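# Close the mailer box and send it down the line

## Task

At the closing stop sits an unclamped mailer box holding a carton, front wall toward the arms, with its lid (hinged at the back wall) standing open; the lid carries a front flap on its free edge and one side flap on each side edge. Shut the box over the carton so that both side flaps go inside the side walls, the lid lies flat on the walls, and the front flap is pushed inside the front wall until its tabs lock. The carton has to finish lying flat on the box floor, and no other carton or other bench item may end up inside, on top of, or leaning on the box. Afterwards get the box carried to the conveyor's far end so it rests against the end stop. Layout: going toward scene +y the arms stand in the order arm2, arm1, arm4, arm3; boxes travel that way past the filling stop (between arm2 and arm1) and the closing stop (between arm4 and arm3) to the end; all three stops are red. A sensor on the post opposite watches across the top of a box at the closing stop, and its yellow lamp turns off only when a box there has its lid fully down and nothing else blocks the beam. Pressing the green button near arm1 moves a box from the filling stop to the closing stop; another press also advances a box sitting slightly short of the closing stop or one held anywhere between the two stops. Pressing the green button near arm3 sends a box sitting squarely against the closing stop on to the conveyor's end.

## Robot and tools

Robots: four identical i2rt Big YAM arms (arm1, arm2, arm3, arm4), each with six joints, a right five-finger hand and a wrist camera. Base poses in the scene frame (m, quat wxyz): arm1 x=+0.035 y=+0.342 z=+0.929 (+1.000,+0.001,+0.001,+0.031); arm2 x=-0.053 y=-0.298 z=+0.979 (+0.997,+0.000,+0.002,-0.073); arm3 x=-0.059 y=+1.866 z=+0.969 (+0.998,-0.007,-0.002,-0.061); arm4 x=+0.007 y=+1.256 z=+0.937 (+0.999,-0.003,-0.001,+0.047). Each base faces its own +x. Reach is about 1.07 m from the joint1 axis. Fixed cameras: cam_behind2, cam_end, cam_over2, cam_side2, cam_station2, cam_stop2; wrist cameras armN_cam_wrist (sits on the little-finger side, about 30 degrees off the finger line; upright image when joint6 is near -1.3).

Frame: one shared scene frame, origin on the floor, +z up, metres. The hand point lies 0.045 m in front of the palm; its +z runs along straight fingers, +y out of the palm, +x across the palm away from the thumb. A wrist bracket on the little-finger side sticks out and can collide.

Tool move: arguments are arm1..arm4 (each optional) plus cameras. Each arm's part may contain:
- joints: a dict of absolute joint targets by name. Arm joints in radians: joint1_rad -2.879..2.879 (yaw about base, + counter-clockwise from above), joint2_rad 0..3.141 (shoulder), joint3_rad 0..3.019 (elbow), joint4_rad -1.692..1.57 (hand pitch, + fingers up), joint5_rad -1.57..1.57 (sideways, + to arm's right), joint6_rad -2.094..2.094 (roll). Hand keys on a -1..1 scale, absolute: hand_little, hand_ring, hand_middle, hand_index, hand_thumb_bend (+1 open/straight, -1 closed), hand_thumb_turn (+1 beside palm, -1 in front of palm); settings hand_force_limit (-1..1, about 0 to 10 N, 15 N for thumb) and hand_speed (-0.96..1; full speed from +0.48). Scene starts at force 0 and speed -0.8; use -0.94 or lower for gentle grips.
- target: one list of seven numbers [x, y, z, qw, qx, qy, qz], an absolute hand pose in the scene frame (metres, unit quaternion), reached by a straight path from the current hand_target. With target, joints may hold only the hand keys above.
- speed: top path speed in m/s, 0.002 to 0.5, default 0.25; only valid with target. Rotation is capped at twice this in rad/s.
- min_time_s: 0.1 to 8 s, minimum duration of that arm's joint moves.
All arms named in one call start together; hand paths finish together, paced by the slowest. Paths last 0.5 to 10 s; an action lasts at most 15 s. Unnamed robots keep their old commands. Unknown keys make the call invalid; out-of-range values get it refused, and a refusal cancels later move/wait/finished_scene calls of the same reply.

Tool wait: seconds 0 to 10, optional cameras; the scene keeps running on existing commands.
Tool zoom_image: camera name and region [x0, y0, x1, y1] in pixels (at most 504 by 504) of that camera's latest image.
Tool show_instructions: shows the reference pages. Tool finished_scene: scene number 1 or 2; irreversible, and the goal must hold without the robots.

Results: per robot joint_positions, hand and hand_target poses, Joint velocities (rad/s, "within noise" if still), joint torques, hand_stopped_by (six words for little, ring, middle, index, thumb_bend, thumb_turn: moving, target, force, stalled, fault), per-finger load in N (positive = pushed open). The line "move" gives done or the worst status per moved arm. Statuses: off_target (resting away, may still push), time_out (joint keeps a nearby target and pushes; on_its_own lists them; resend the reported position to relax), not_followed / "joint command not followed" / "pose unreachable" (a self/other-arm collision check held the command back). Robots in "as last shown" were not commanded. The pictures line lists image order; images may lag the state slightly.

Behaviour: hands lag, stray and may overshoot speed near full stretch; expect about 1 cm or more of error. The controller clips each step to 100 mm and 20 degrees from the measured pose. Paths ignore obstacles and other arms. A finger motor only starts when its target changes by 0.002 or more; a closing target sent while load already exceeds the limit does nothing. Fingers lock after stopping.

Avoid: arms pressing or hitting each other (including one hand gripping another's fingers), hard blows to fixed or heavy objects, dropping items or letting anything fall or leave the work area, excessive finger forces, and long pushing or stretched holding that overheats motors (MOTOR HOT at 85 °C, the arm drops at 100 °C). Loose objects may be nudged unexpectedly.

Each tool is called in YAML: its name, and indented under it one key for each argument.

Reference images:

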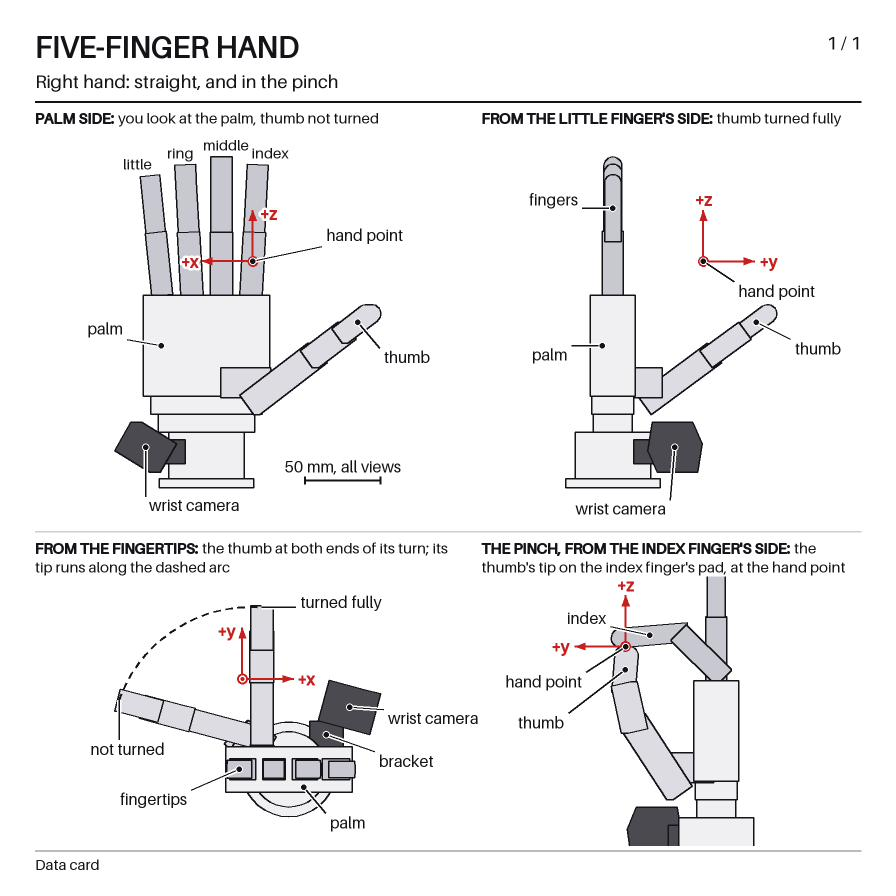

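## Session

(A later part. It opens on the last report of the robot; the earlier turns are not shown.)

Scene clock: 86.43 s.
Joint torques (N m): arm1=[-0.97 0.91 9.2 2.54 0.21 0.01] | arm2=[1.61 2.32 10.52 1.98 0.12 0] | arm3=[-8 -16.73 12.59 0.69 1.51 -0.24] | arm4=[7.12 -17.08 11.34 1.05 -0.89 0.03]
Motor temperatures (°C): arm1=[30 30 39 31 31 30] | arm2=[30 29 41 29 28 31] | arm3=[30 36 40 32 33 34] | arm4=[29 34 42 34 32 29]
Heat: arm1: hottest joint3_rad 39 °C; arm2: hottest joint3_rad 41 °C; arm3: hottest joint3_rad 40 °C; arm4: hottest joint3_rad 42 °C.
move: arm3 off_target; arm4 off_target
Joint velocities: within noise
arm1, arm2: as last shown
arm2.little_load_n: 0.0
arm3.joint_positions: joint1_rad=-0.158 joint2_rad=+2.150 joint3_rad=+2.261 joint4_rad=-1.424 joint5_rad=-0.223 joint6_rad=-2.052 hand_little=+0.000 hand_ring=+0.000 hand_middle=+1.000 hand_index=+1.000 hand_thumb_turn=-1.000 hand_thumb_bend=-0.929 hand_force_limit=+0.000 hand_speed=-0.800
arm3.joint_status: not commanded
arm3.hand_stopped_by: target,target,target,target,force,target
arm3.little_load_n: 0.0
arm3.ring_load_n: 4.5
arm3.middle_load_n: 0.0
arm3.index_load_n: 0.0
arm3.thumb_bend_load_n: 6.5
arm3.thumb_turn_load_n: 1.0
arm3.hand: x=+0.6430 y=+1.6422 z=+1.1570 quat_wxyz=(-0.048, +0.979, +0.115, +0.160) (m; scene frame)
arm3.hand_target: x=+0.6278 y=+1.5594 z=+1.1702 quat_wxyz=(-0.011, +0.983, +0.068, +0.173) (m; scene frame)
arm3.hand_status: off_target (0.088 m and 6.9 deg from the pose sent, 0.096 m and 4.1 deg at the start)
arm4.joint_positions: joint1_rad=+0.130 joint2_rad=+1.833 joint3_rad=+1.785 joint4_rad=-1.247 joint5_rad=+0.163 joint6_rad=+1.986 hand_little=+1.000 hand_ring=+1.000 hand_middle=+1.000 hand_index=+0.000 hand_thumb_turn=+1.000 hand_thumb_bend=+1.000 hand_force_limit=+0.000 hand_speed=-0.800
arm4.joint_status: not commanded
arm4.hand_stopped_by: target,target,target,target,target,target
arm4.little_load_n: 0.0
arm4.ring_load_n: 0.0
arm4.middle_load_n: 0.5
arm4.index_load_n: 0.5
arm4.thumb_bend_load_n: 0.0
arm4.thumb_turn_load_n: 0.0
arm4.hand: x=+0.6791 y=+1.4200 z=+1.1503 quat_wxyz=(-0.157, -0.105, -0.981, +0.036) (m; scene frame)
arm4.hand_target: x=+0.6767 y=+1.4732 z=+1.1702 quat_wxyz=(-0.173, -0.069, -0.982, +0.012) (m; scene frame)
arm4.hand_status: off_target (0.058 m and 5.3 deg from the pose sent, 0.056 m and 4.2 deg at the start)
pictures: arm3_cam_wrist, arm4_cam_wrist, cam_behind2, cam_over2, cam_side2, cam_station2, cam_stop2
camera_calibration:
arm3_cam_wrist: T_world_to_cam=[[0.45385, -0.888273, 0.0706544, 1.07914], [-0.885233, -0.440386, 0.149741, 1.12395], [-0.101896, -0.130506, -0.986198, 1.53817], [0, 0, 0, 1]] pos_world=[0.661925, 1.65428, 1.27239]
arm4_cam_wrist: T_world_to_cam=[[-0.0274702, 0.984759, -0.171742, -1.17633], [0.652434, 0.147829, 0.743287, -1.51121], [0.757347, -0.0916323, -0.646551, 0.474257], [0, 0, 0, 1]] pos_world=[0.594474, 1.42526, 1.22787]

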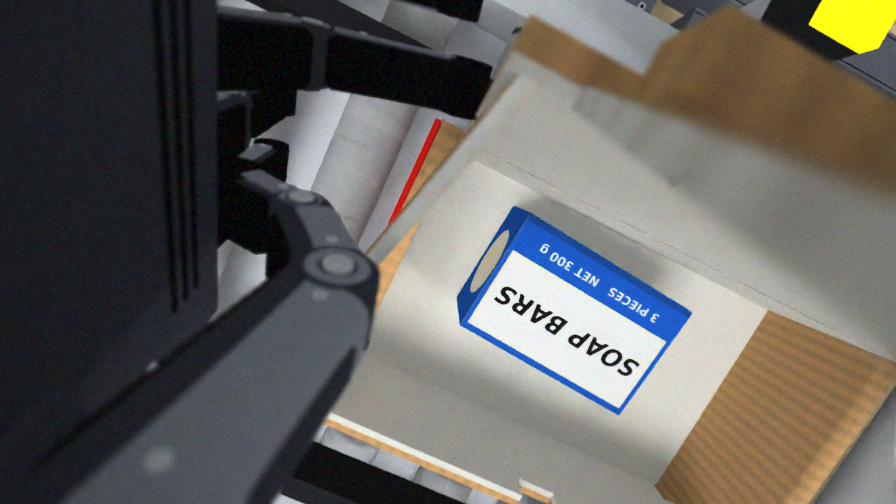

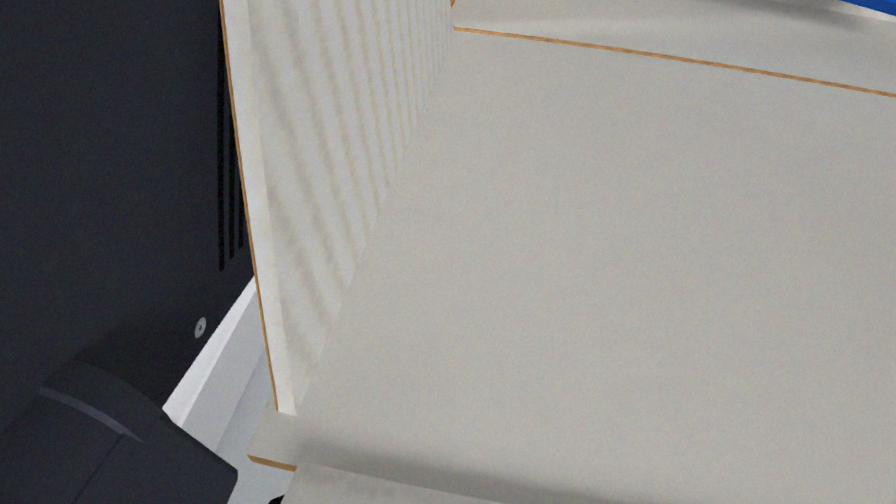

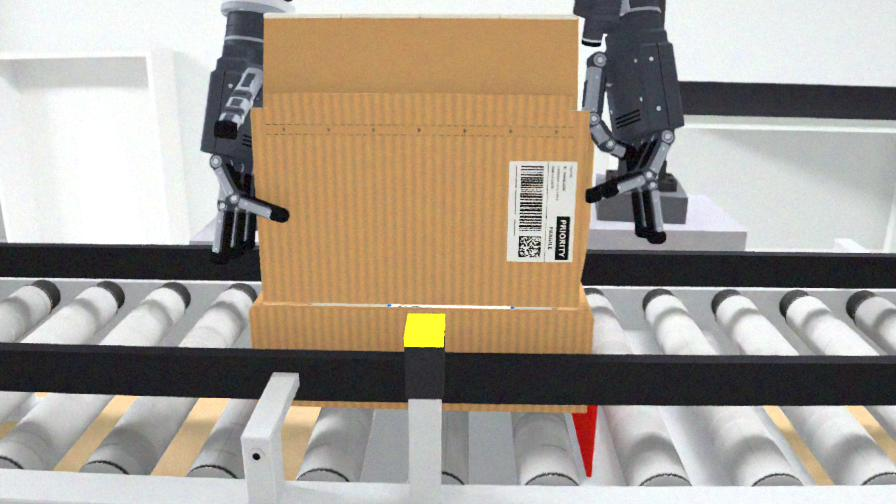

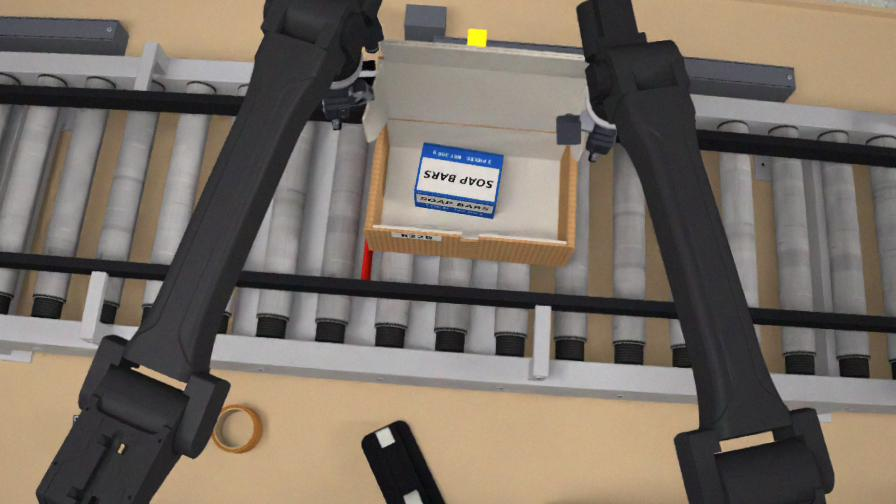

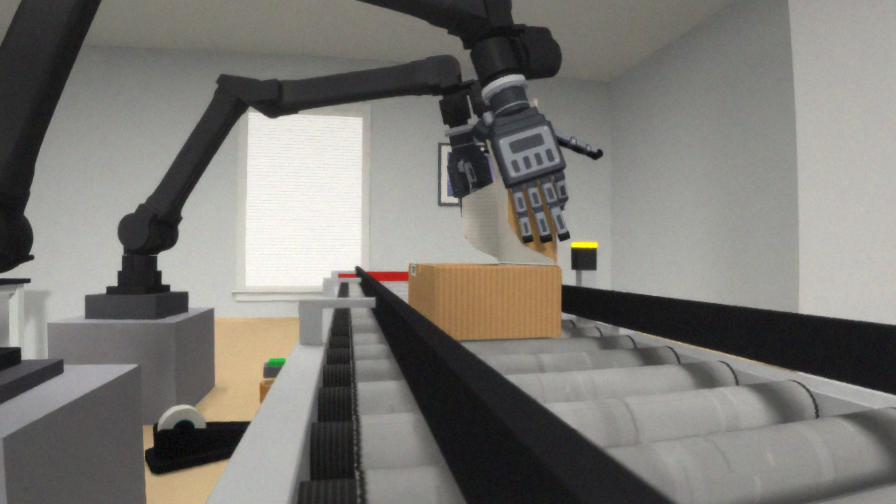

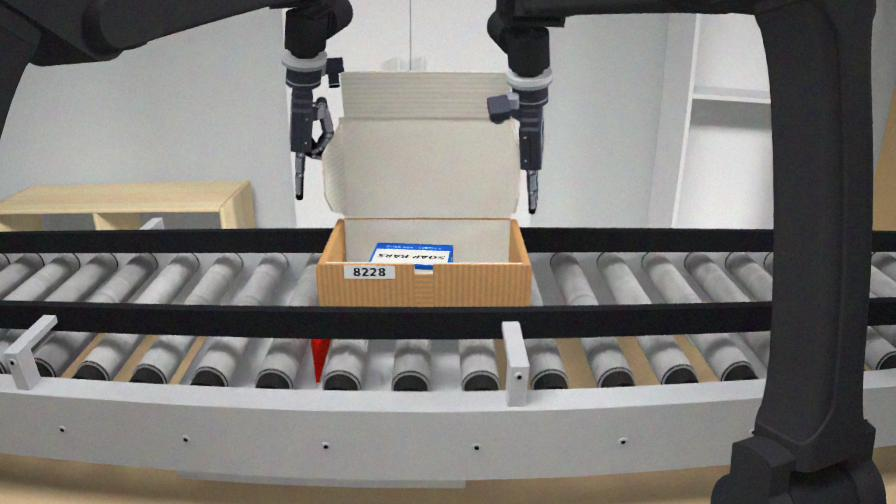

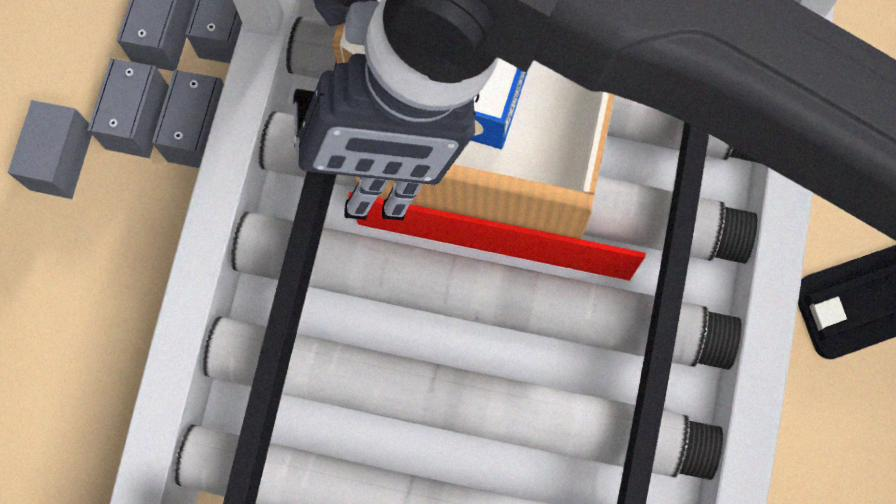

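move:
  arm3: {"target": [0.65, 1.685, 1.17, -0.0121, 0.9824, 0.0687, 0.1732], "speed": 0.2}

move:
  arm3: {"target": [0.69, 1.685, 1.17, -0.0121, 0.9824, 0.0687, 0.1732], "speed": 0.2}
  cameras: ["cam_over2", "cam_behind2", "arm3_cam_wrist", "arm4_cam_wrist", "cam_stop2"]

Scene clock: 88.37 s.
Joint torques (N m): arm1=[-1.03 0.91 9.2 2.54 0.21 0] | arm2=[1.26 2.37 10.55 1.95 0.11 -0.01] | arm3=[0.38 -19.96 7.47 1.13 -0.01 0.02] | arm4=[5.95 -17.03 11.14 1.02 -0.87 0.02]
Motor temperatures (°C): arm1=[30 30 39 31 31 30] | arm2=[30 29 41 29 28 31] | arm3=[30 36 40 32 33 34] | arm4=[29 34 43 34 32 29]
Heat: arm1: hottest joint3_rad 39 °C; arm2: hottest joint3_rad 41 °C; arm3: hottest joint3_rad 40 °C; arm4: hottest joint3_rad 43 °C.
move: arm3 off_target
Joint velocities: within noise
arm1, arm2, arm4: as last shown
arm3.joint_positions: joint1_rad=-0.071 joint2_rad=+2.132 joint3_rad=+2.214 joint4_rad=-1.361 joint5_rad=-0.128 joint6_rad=-1.898 hand_little=+0.000 hand_ring=+0.000 hand_middle=+1.000 hand_index=+1.000 hand_thumb_turn=-1.000 hand_thumb_bend=-0.929 hand_force_limit=+0.000 hand_speed=-0.800
arm3.joint_status: not commanded
arm3.hand_stopped_by: target,target,target,target,force,target
arm3.little_load_n: 0.0
arm3.ring_load_n: 0.0
arm3.middle_load_n: 0.0
arm3.index_load_n: 0.0
arm3.thumb_bend_load_n: 7.5
arm3.thumb_turn_load_n: 0.5
arm3.hand: x=+0.6505 y=+1.6866 z=+1.1530 quat_wxyz=(-0.017, +0.984, +0.076, +0.157) (m; scene frame)
arm3.hand_target: x=+0.6499 y=+1.6851 z=+1.1700 quat_wxyz=(-0.012, +0.982, +0.069, +0.173) (m; scene frame)
arm3.hand_status: off_target (0.017 m and 2.1 deg from the pose sent, 0.045 m and 6.9 deg at the start)
arm4.joint_positions: joint1_rad=+0.145 joint2_rad=+1.831 joint3_rad=+1.786 joint4_rad=-1.247 joint5_rad=+0.163 joint6_rad=+1.987 hand_little=+1.000 hand_ring=+1.000 hand_middle=+1.000 hand_index=+0.000 hand_thumb_turn=+1.000 hand_thumb_bend=+1.000 hand_force_limit=+0.000 hand_speed=-0.800
arm4.middle_load_n: 0.0
arm4.index_load_n: 0.0
arm4.hand: x=+0.6767 y=+1.4301 z=+1.1517 quat_wxyz=(-0.159, -0.098, -0.982, +0.034) (m; scene frame)
arm4.hand_target: x=+0.6766 y=+1.4733 z=+1.1699 quat_wxyz=(-0.173, -0.069, -0.982, +0.012) (m; scene frame)
pictures: none

Scene clock: 89.90 s.
Joint torques (N m): arm1=[-1.03 0.91 9.18 2.54 0.21 0] | arm2=[1.44 2.2 10.58 1.96 0.11 0.01] | arm3=[1.49 -19.14 12.62 0.18 -0.03 0.03] | arm4=[5.19 -17.32 11.33 1.05 -0.83 0.05]
Motor temperatures (°C): arm1=[30 30 39 31 31 30] | arm2=[30 29 41 29 28 31] | arm3=[30 36 40 32 33 34] | arm4=[29 34 43 34 32 29]
Heat: arm1: hottest joint3_rad 39 °C; arm2: hottest joint3_rad 41 °C; arm3: hottest joint3_rad 40 °C; arm4: hottest joint3_rad 43 °C.
move: arm3 off_target
Joint velocities: within noise
arm1, arm2, arm4: as last shown
arm1.ring_load_n: 0.5
arm2.index_load_n: -0.5
arm3.joint_positions: joint1_rad=-0.071 joint2_rad=+2.270 joint3_rad=+2.438 joint4_rad=-1.456 joint5_rad=-0.124 joint6_rad=-1.888 hand_little=+0.000 hand_ring=+0.000 hand_middle=+1.000 hand_index=+1.000 hand_thumb_turn=-1.000 hand_thumb_bend=-0.929 hand_force_limit=+0.000 hand_speed=-0.800
arm3.joint_status: not commanded
arm3.hand_stopped_by: target,target,target,target,force,target
arm3.little_load_n: 0.0
arm3.ring_load_n: 0.0
arm3.middle_load_n: 0.0
arm3.index_load_n: 0.0
arm3.thumb_bend_load_n: 7.5
arm3.thumb_turn_load_n: 1.0
arm3.hand: x=+0.6793 y=+1.6801 z=+1.1466 quat_wxyz=(-0.017, +0.986, +0.071, +0.152) (m; scene frame)
arm3.hand_target: x=+0.6889 y=+1.6853 z=+1.1700 quat_wxyz=(-0.012, +0.982, +0.069, +0.174) (m; scene frame)
arm3.hand_status: off_target (0.026 m and 2.5 deg from the pose sent, 0.043 m and 2.1 deg at the start)
arm4.index_load_n: 0.5
pictures: arm3_cam_wrist, arm4_cam_wrist, cam_behind2, cam_over2, cam_stop2
camera_calibration:
arm3_cam_wrist: T_world_to_cam=[[0.3675, -0.923544, 0.109587, 1.17036], [-0.920815, -0.344786, 0.182271, 1.00065], [-0.130552, -0.167894, -0.977122, 1.60851], [0, 0, 0, 1]] pos_world=[0.701295, 1.69595, 1.26106]
arm4_cam_wrist: T_world_to_cam=[[-0.0412227, 0.984524, -0.170331, -1.1782], [0.648419, 0.156061, 0.745116, -1.52339], [0.760167, -0.0797304, -0.644817, 0.456954], [0, 0, 0, 1]] pos_world=[0.591864, 1.43414, 1.22907]

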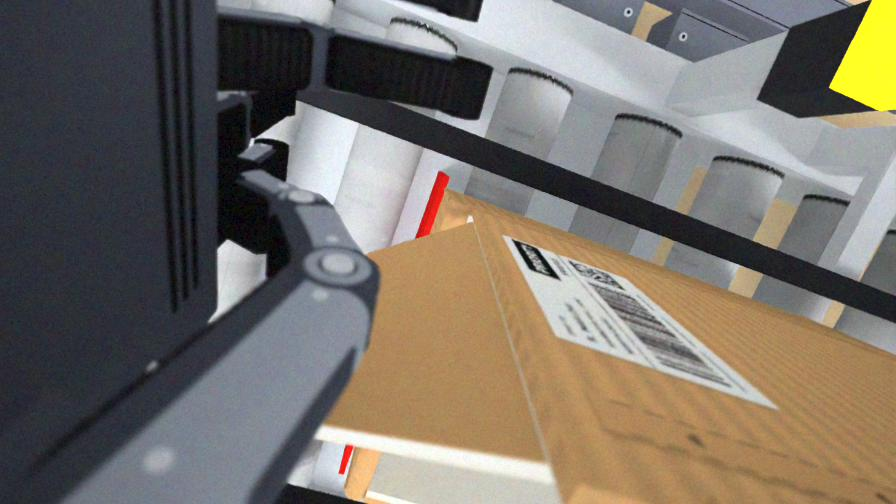

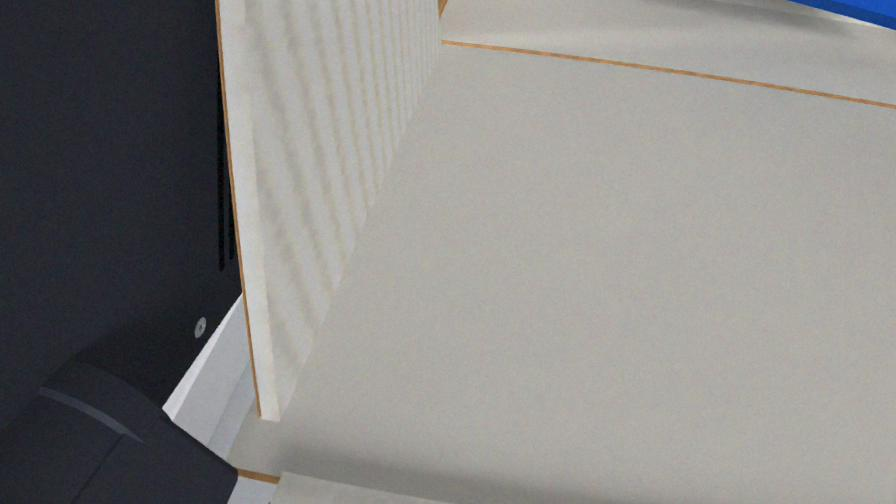

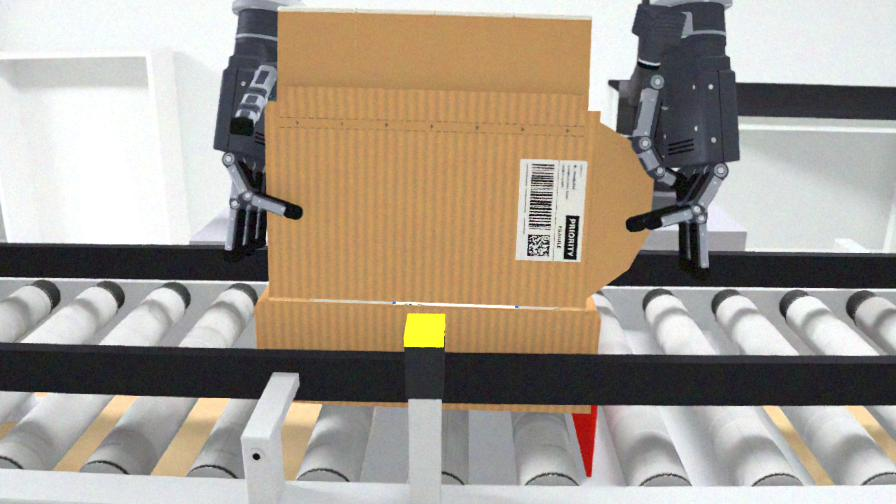

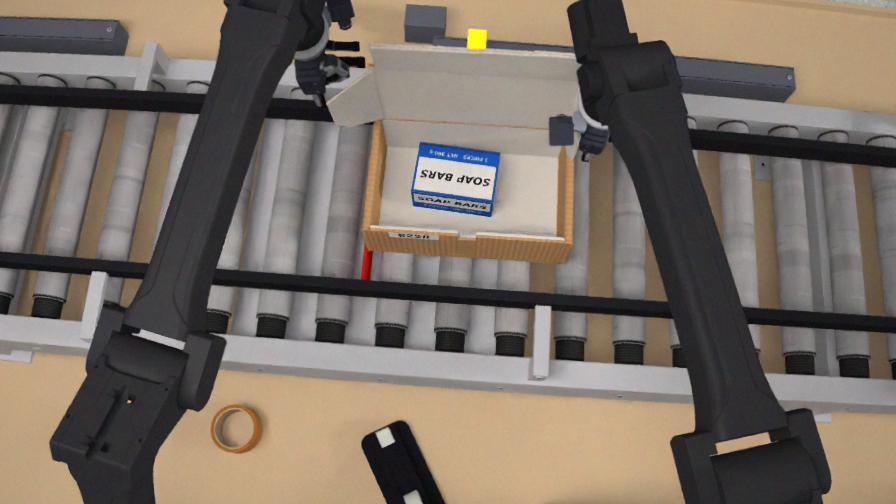

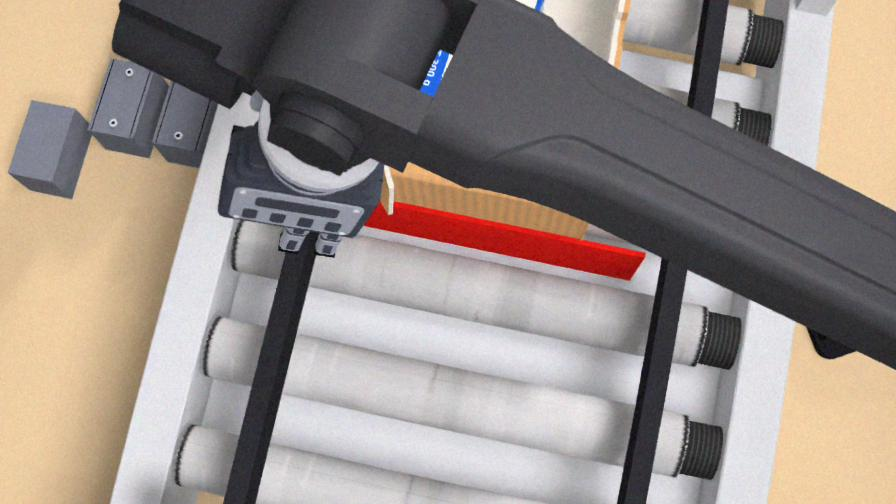

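move:
  arm3: {"target": [0.69, 1.655, 1.17, -0.0121, 0.9824, 0.0687, 0.1732], "speed": 0.15}

move:
  arm3: {"target": [0.66, 1.63, 1.17, -0.0121, 0.9824, 0.0687, 0.1732], "speed": 0.15}
  cameras: ["cam_over2", "cam_behind2", "arm3_cam_wrist", "arm4_cam_wrist", "cam_station2"]

Scene clock: 92.47 s.
Joint torques (N m): arm1=[-0.97 0.91 9.18 2.52 0.21 0.01] | arm2=[1.49 1.96 10.58 2.02 0.11 -0.02] | arm3=[0.21 -19.31 12.57 0.17 -0.15 -0.32] | arm4=[6.24 -16.73 11.32 1.05 -0.89 -0.01]
Motor temperatures (°C): arm1=[30 30 39 31 31 30] | arm2=[30 29 41 29 28 31] | arm3=[30 36 41 32 33 34] | arm4=[29 34 43 34 32 29]
Heat: arm1: hottest joint3_rad 39 °C; arm2: hottest joint3_rad 41 °C; arm3: hottest joint3_rad 41 °C; arm4: hottest joint3_rad 43 °C.
move: arm3 off_target
Joint velocities: within noise
arm1, arm2, arm4: as last shown
arm1.ring_load_n: 0.0
arm2.index_load_n: 0.0
arm3.joint_positions: joint1_rad=-0.097 joint2_rad=+2.308 joint3_rad=+2.506 joint4_rad=-1.491 joint5_rad=-0.133 joint6_rad=-1.896 hand_little=+0.000 hand_ring=+0.000 hand_middle=+1.000 hand_index=+1.000 hand_thumb_turn=-1.000 hand_thumb_bend=-0.929 hand_force_limit=+0.000 hand_speed=-0.800
arm3.joint_status: not commanded
arm3.hand_stopped_by: target,target,target,target,force,target
arm3.little_load_n: 0.0
arm3.ring_load_n: 0.0
arm3.middle_load_n: 0.0
arm3.index_load_n: 0.0
arm3.thumb_bend_load_n: 7.0
arm3.thumb_turn_load_n: 0.5
arm3.hand: x=+0.6808 y=+1.6614 z=+1.1462 quat_wxyz=(-0.019, +0.986, +0.063, +0.151) (m; scene frame)
arm3.hand_target: x=+0.6887 y=+1.6553 z=+1.1698 quat_wxyz=(-0.012, +0.982, +0.069, +0.174) (m; scene frame)
arm3.hand_status: off_target (0.026 m and 2.8 deg from the pose sent, 0.036 m and 2.5 deg at the start)
pictures: none

Scene clock: 93.67 s.
Joint torques (N m): arm1=[-1.03 0.85 9.2 2.54 0.21 0] | arm2=[1.44 2.2 10.63 1.96 0.12 -0.02] | arm3=[-2.49 -21.66 7.45 0.68 0.18 -0.25] | arm4=[5.54 -17.08 11.18 0.99 -0.67 0.09]
Motor temperatures (°C): arm1=[30 30 39 31 31 30] | arm2=[30 29 42 29 28 31] | arm3=[30 36 41 32 33 34] | arm4=[29 35 44 34 32 29]
Heat: arm1: hottest joint3_rad 39 °C; arm2: hottest joint3_rad 42 °C; arm3: hottest joint3_rad 41 °C; arm4: hottest joint3_rad 44 °C.
move: arm3 off_target
Joint velocities: within noise
arm1, arm2, arm4: as last shown
arm3.joint_positions: joint1_rad=-0.109 joint2_rad=+2.235 joint3_rad=+2.368 joint4_rad=-1.425 joint5_rad=-0.155 joint6_rad=-1.943 hand_little=+0.000 hand_ring=+0.000 hand_middle=+1.000 hand_index=+1.000 hand_thumb_turn=-1.000 hand_thumb_bend=-0.929 hand_force_limit=+0.000 hand_speed=-0.800
arm3.joint_status: not commanded
arm3.hand_stopped_by: target,target,target,target,force,target
arm3.little_load_n: 0.0
arm3.ring_load_n: 0.0
arm3.middle_load_n: 0.0
arm3.index_load_n: 0.0
arm3.thumb_bend_load_n: 7.0
arm3.thumb_turn_load_n: -0.5
arm3.hand: x=+0.6692 y=+1.6586 z=+1.1434 quat_wxyz=(-0.025, +0.984, +0.081, +0.156) (m; scene frame)
arm3.hand_target: x=+0.6594 y=+1.6306 z=+1.1697 quat_wxyz=(-0.012, +0.982, +0.069, +0.173) (m; scene frame)
arm3.hand_status: off_target (0.040 m and 2.9 deg from the pose sent, 0.044 m and 2.7 deg at the start)
arm4.joint_positions: joint1_rad=+0.148 joint2_rad=+1.831 joint3_rad=+1.786 joint4_rad=-1.247 joint5_rad=+0.158 joint6_rad=+1.987 hand_little=+1.000 hand_ring=+1.000 hand_middle=+1.000 hand_index=+0.000 hand_thumb_turn=+1.000 hand_thumb_bend=+1.000 hand_force_limit=+0.000 hand_speed=-0.800
arm4.index_load_n: 0.0
arm4.thumb_turn_load_n: 0.5
arm4.hand: x=+0.6759 y=+1.4334 z=+1.1517 quat_wxyz=(-0.158, -0.096, -0.982, +0.032) (m; scene frame)
arm4.hand_target: x=+0.6766 y=+1.4734 z=+1.1699 quat_wxyz=(-0.173, -0.068, -0.982, +0.012) (m; scene frame)
pictures: arm3_cam_wrist, arm4_cam_wrist, cam_behind2, cam_over2, cam_station2
camera_calibration:
arm3_cam_wrist: T_world_to_cam=[[0.388154, -0.916209, 0.0994856, 1.14014], [-0.913719, -0.368506, 0.171231, 1.03164], [-0.120222, -0.157366, -0.980195, 1.57953], [0, 0, 0, 1]] pos_world=[0.689971, 1.67333, 1.25817]
arm4_cam_wrist: T_world_to_cam=[[-0.0461438, 0.985088, -0.165751, -1.18418], [0.648585, 0.155741, 0.745039, -1.52295], [0.759743, -0.0731245, -0.646099, 0.450227], [0, 0, 0, 1]] pos_world=[0.591063, 1.43663, 1.22927]

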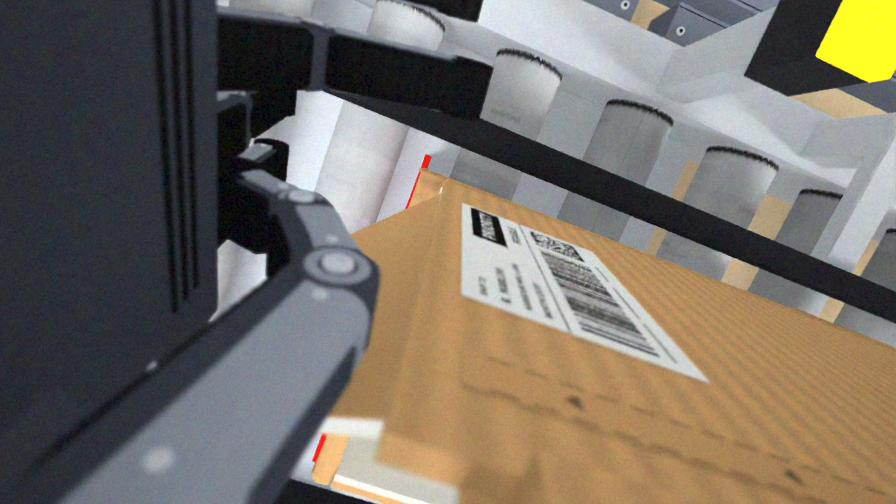

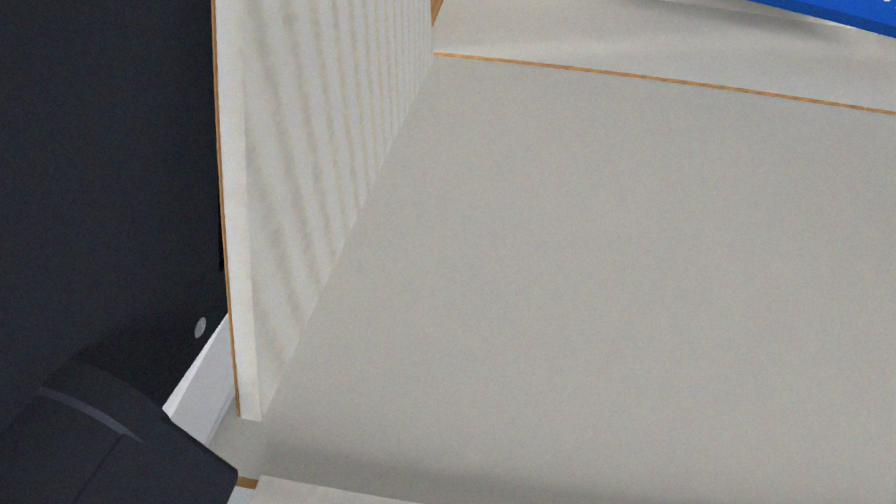

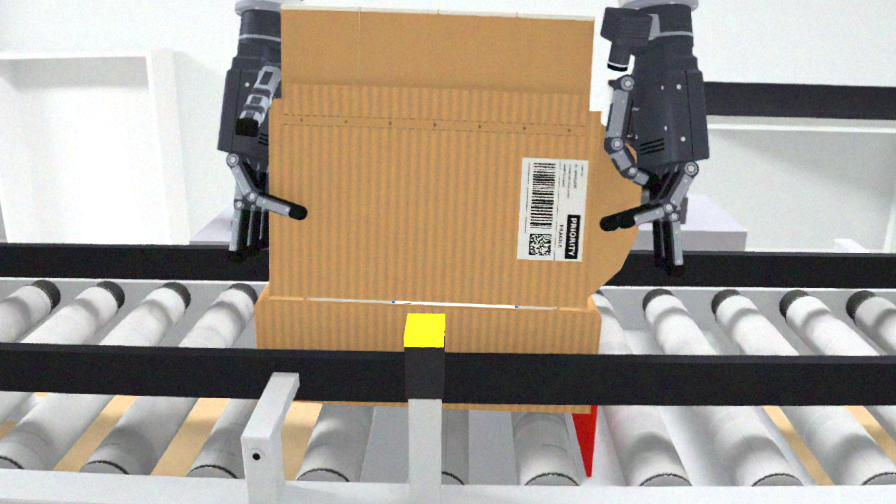

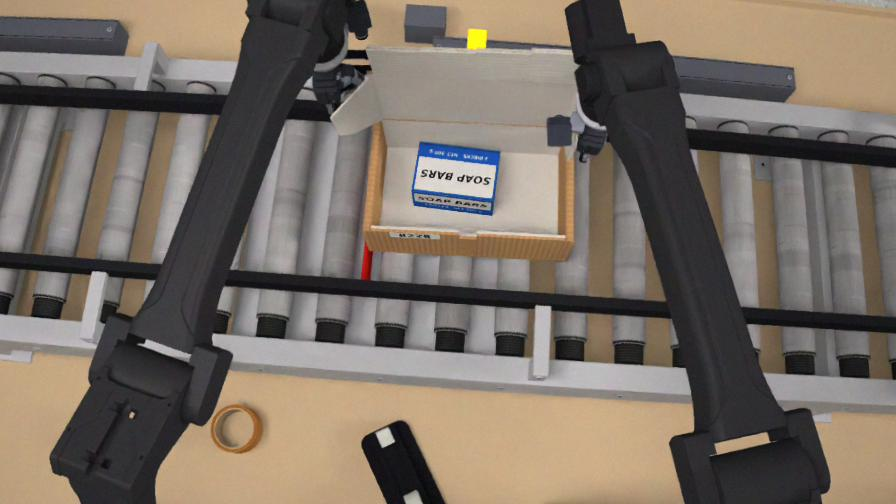

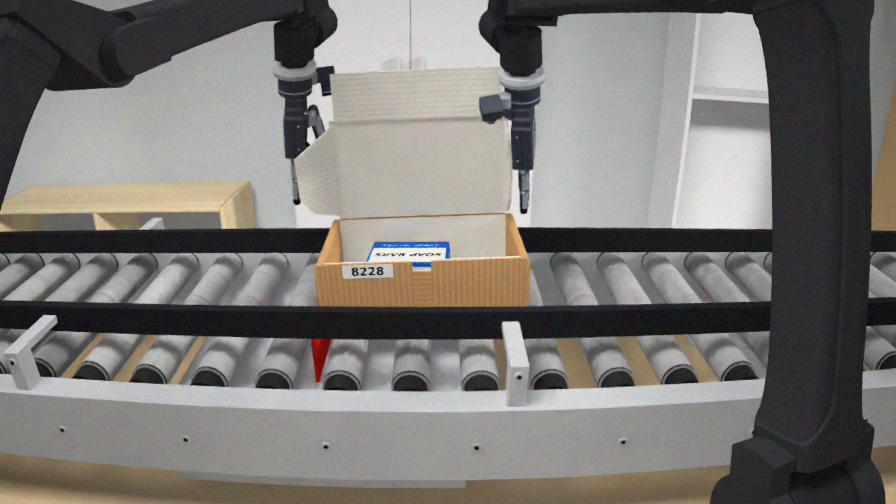

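move:
  arm3: {"target": [0.645, 1.59, 1.17, -0.0121, 0.9824, 0.0687, 0.1732], "speed": 0.15}
  cameras: ["cam_over2", "cam_behind2", "arm3_cam_wrist", "arm4_cam_wrist", "cam_station2"]

Scene clock: 95.00 s.
Joint torques (N m): arm1=[-1.03 0.85 9.2 2.54 0.21 0.01] | arm2=[1.44 2.32 10.54 1.91 0.12 0.01] | arm3=[-6.24 -21.25 7.64 0.69 0.83 -0.39] | arm4=[5.25 -17.32 11.14 0.99 -0.68 0.02]
Motor temperatures (°C): arm1=[30 30 40 31 31 30] | arm2=[30 29 42 29 28 31] | arm3=[30 37 40 32 33 34] | arm4=[29 35 44 34 32 29]
Heat: arm1: hottest joint3_rad 40 °C; arm2: hottest joint3_rad 42 °C; arm3: hottest joint3_rad 40 °C; arm4: hottest joint3_rad 44 °C.
move: arm3 off_target
Joint velocities: within noise
arm1, arm2, arm4: as last shown
arm1.little_load_n: 0.5
arm3.joint_positions: joint1_rad=-0.124 joint2_rad=+2.214 joint3_rad=+2.333 joint4_rad=-1.422 joint5_rad=-0.189 joint6_rad=-1.986 hand_little=+0.000 hand_ring=+0.000 hand_middle=+1.000 hand_index=+1.000 hand_thumb_turn=-1.000 hand_thumb_bend=-0.929 hand_force_limit=+0.000 hand_speed=-0.800
arm3.joint_status: not commanded
arm3.hand_stopped_by: target,target,target,target,force,target
arm3.little_load_n: 0.0
arm3.ring_load_n: 0.0
arm3.middle_load_n: 0.0
arm3.index_load_n: 0.0
arm3.thumb_bend_load_n: 6.5
arm3.thumb_turn_load_n: -0.5
arm3.hand: x=+0.6632 y=+1.6554 z=+1.1428 quat_wxyz=(-0.038, +0.982, +0.097, +0.157) (m; scene frame)
arm3.hand_target: x=+0.6426 y=+1.5931 z=+1.1692 quat_wxyz=(-0.012, +0.983, +0.068, +0.172) (m; scene frame)
arm3.hand_status: off_target (0.073 m and 4.8 deg from the pose sent, 0.078 m and 2.9 deg at the start)
arm4.joint_positions: joint1_rad=+0.147 joint2_rad=+1.831 joint3_rad=+1.786 joint4_rad=-1.247 joint5_rad=+0.158 joint6_rad=+1.987 hand_little=+1.000 hand_ring=+1.000 hand_middle=+1.000 hand_index=+0.000 hand_thumb_turn=+1.000 hand_thumb_bend=+1.000 hand_force_limit=+0.000 hand_speed=-0.800
arm4.thumb_turn_load_n: 0.0
arm4.hand: x=+0.6761 y=+1.4326 z=+1.1517 quat_wxyz=(-0.158, -0.097, -0.982, +0.032) (m; scene frame)
arm4.hand_target: x=+0.6767 y=+1.4732 z=+1.1699 quat_wxyz=(-0.173, -0.069, -0.982, +0.012) (m; scene frame)
pictures: arm3_cam_wrist, arm4_cam_wrist, cam_behind2, cam_over2, cam_station2
camera_calibration:
arm3_cam_wrist: T_world_to_cam=[[0.420492, -0.903713, 0.0805509, 1.11904], [-0.900105, -0.404356, 0.162195, 1.08579], [-0.114006, -0.140706, -0.983465, 1.54975], [0, 0, 0, 1]] pos_world=[0.683455, 1.6684, 1.25788]
arm4_cam_wrist: T_world_to_cam=[[-0.0450831, 0.985139, -0.165735, -1.1842], [0.648704, 0.155036, 0.745082, -1.52208], [0.759704, -0.0739226, -0.646053, 0.451136], [0, 0, 0, 1]] pos_world=[0.591264, 1.43593, 1.22927]

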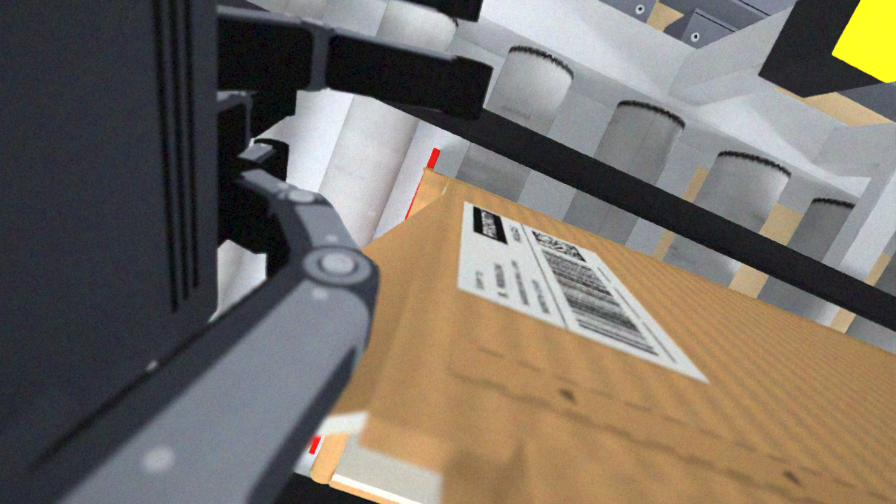

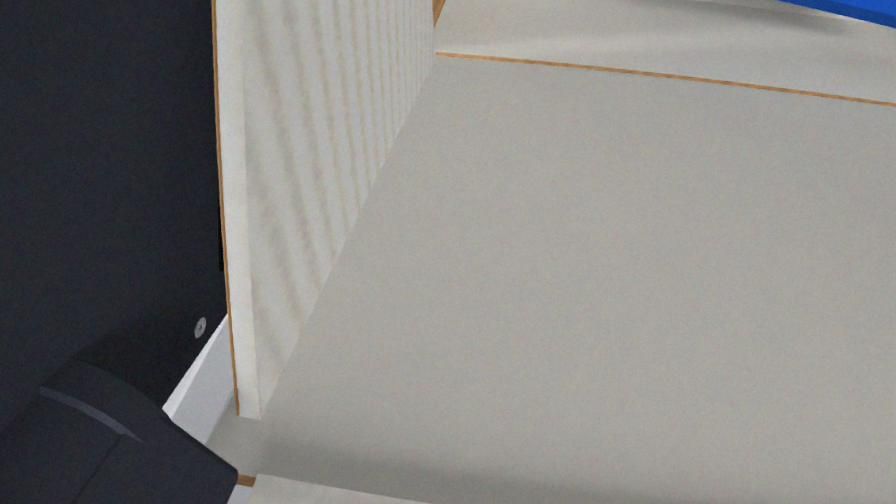

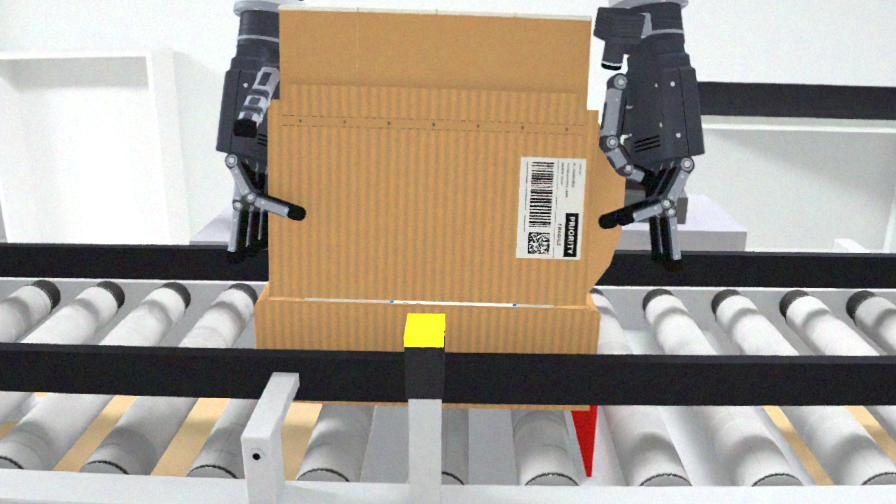

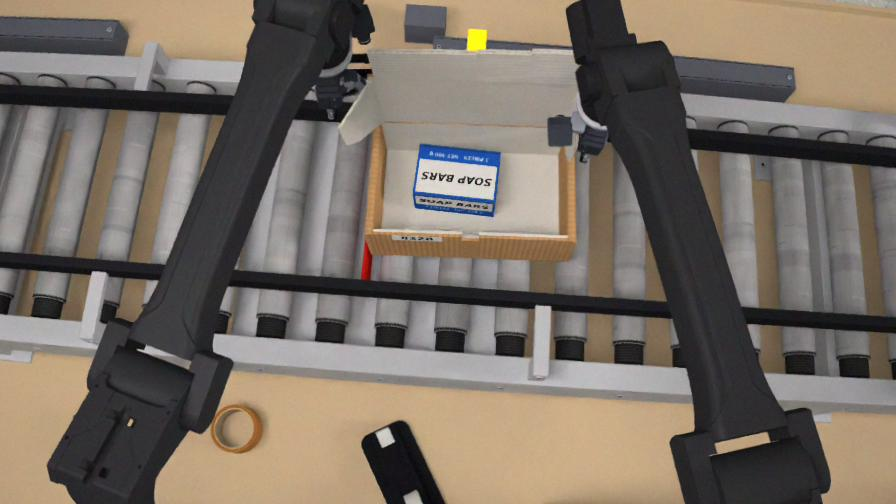

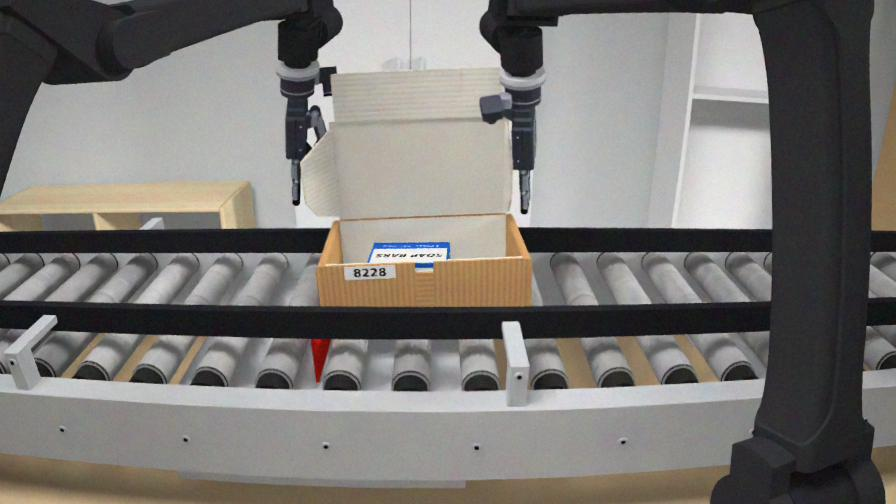

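zoom_image:
  camera: "cam_over2"
  region: [300, 10, 640, 270]

zoom_image:
  camera: "cam_behind2"
  region: [480, 0, 760, 300]

zoom_image:
  camera: "cam_side2"
  region: [400, 60, 640, 350]

Scaled by 1.482 from the camera's 896x504 image, which has a finer 1280x720 frame.

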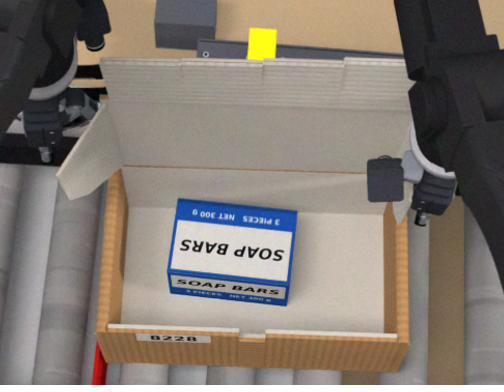

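Scaled by 1.680 from the camera's 896x504 image, which has a finer 1280x720 frame.

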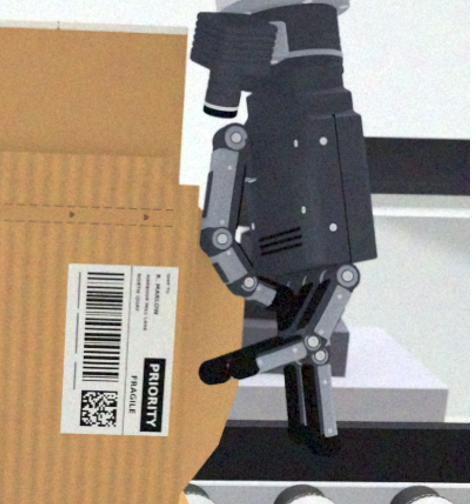

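This scene's latest camera images include none from cam_side2. They are from: arm3_cam_wrist, arm4_cam_wrist, cam_behind2, cam_over2, cam_station2. cam_side2's image comes with the result of a call that names it in "cameras".


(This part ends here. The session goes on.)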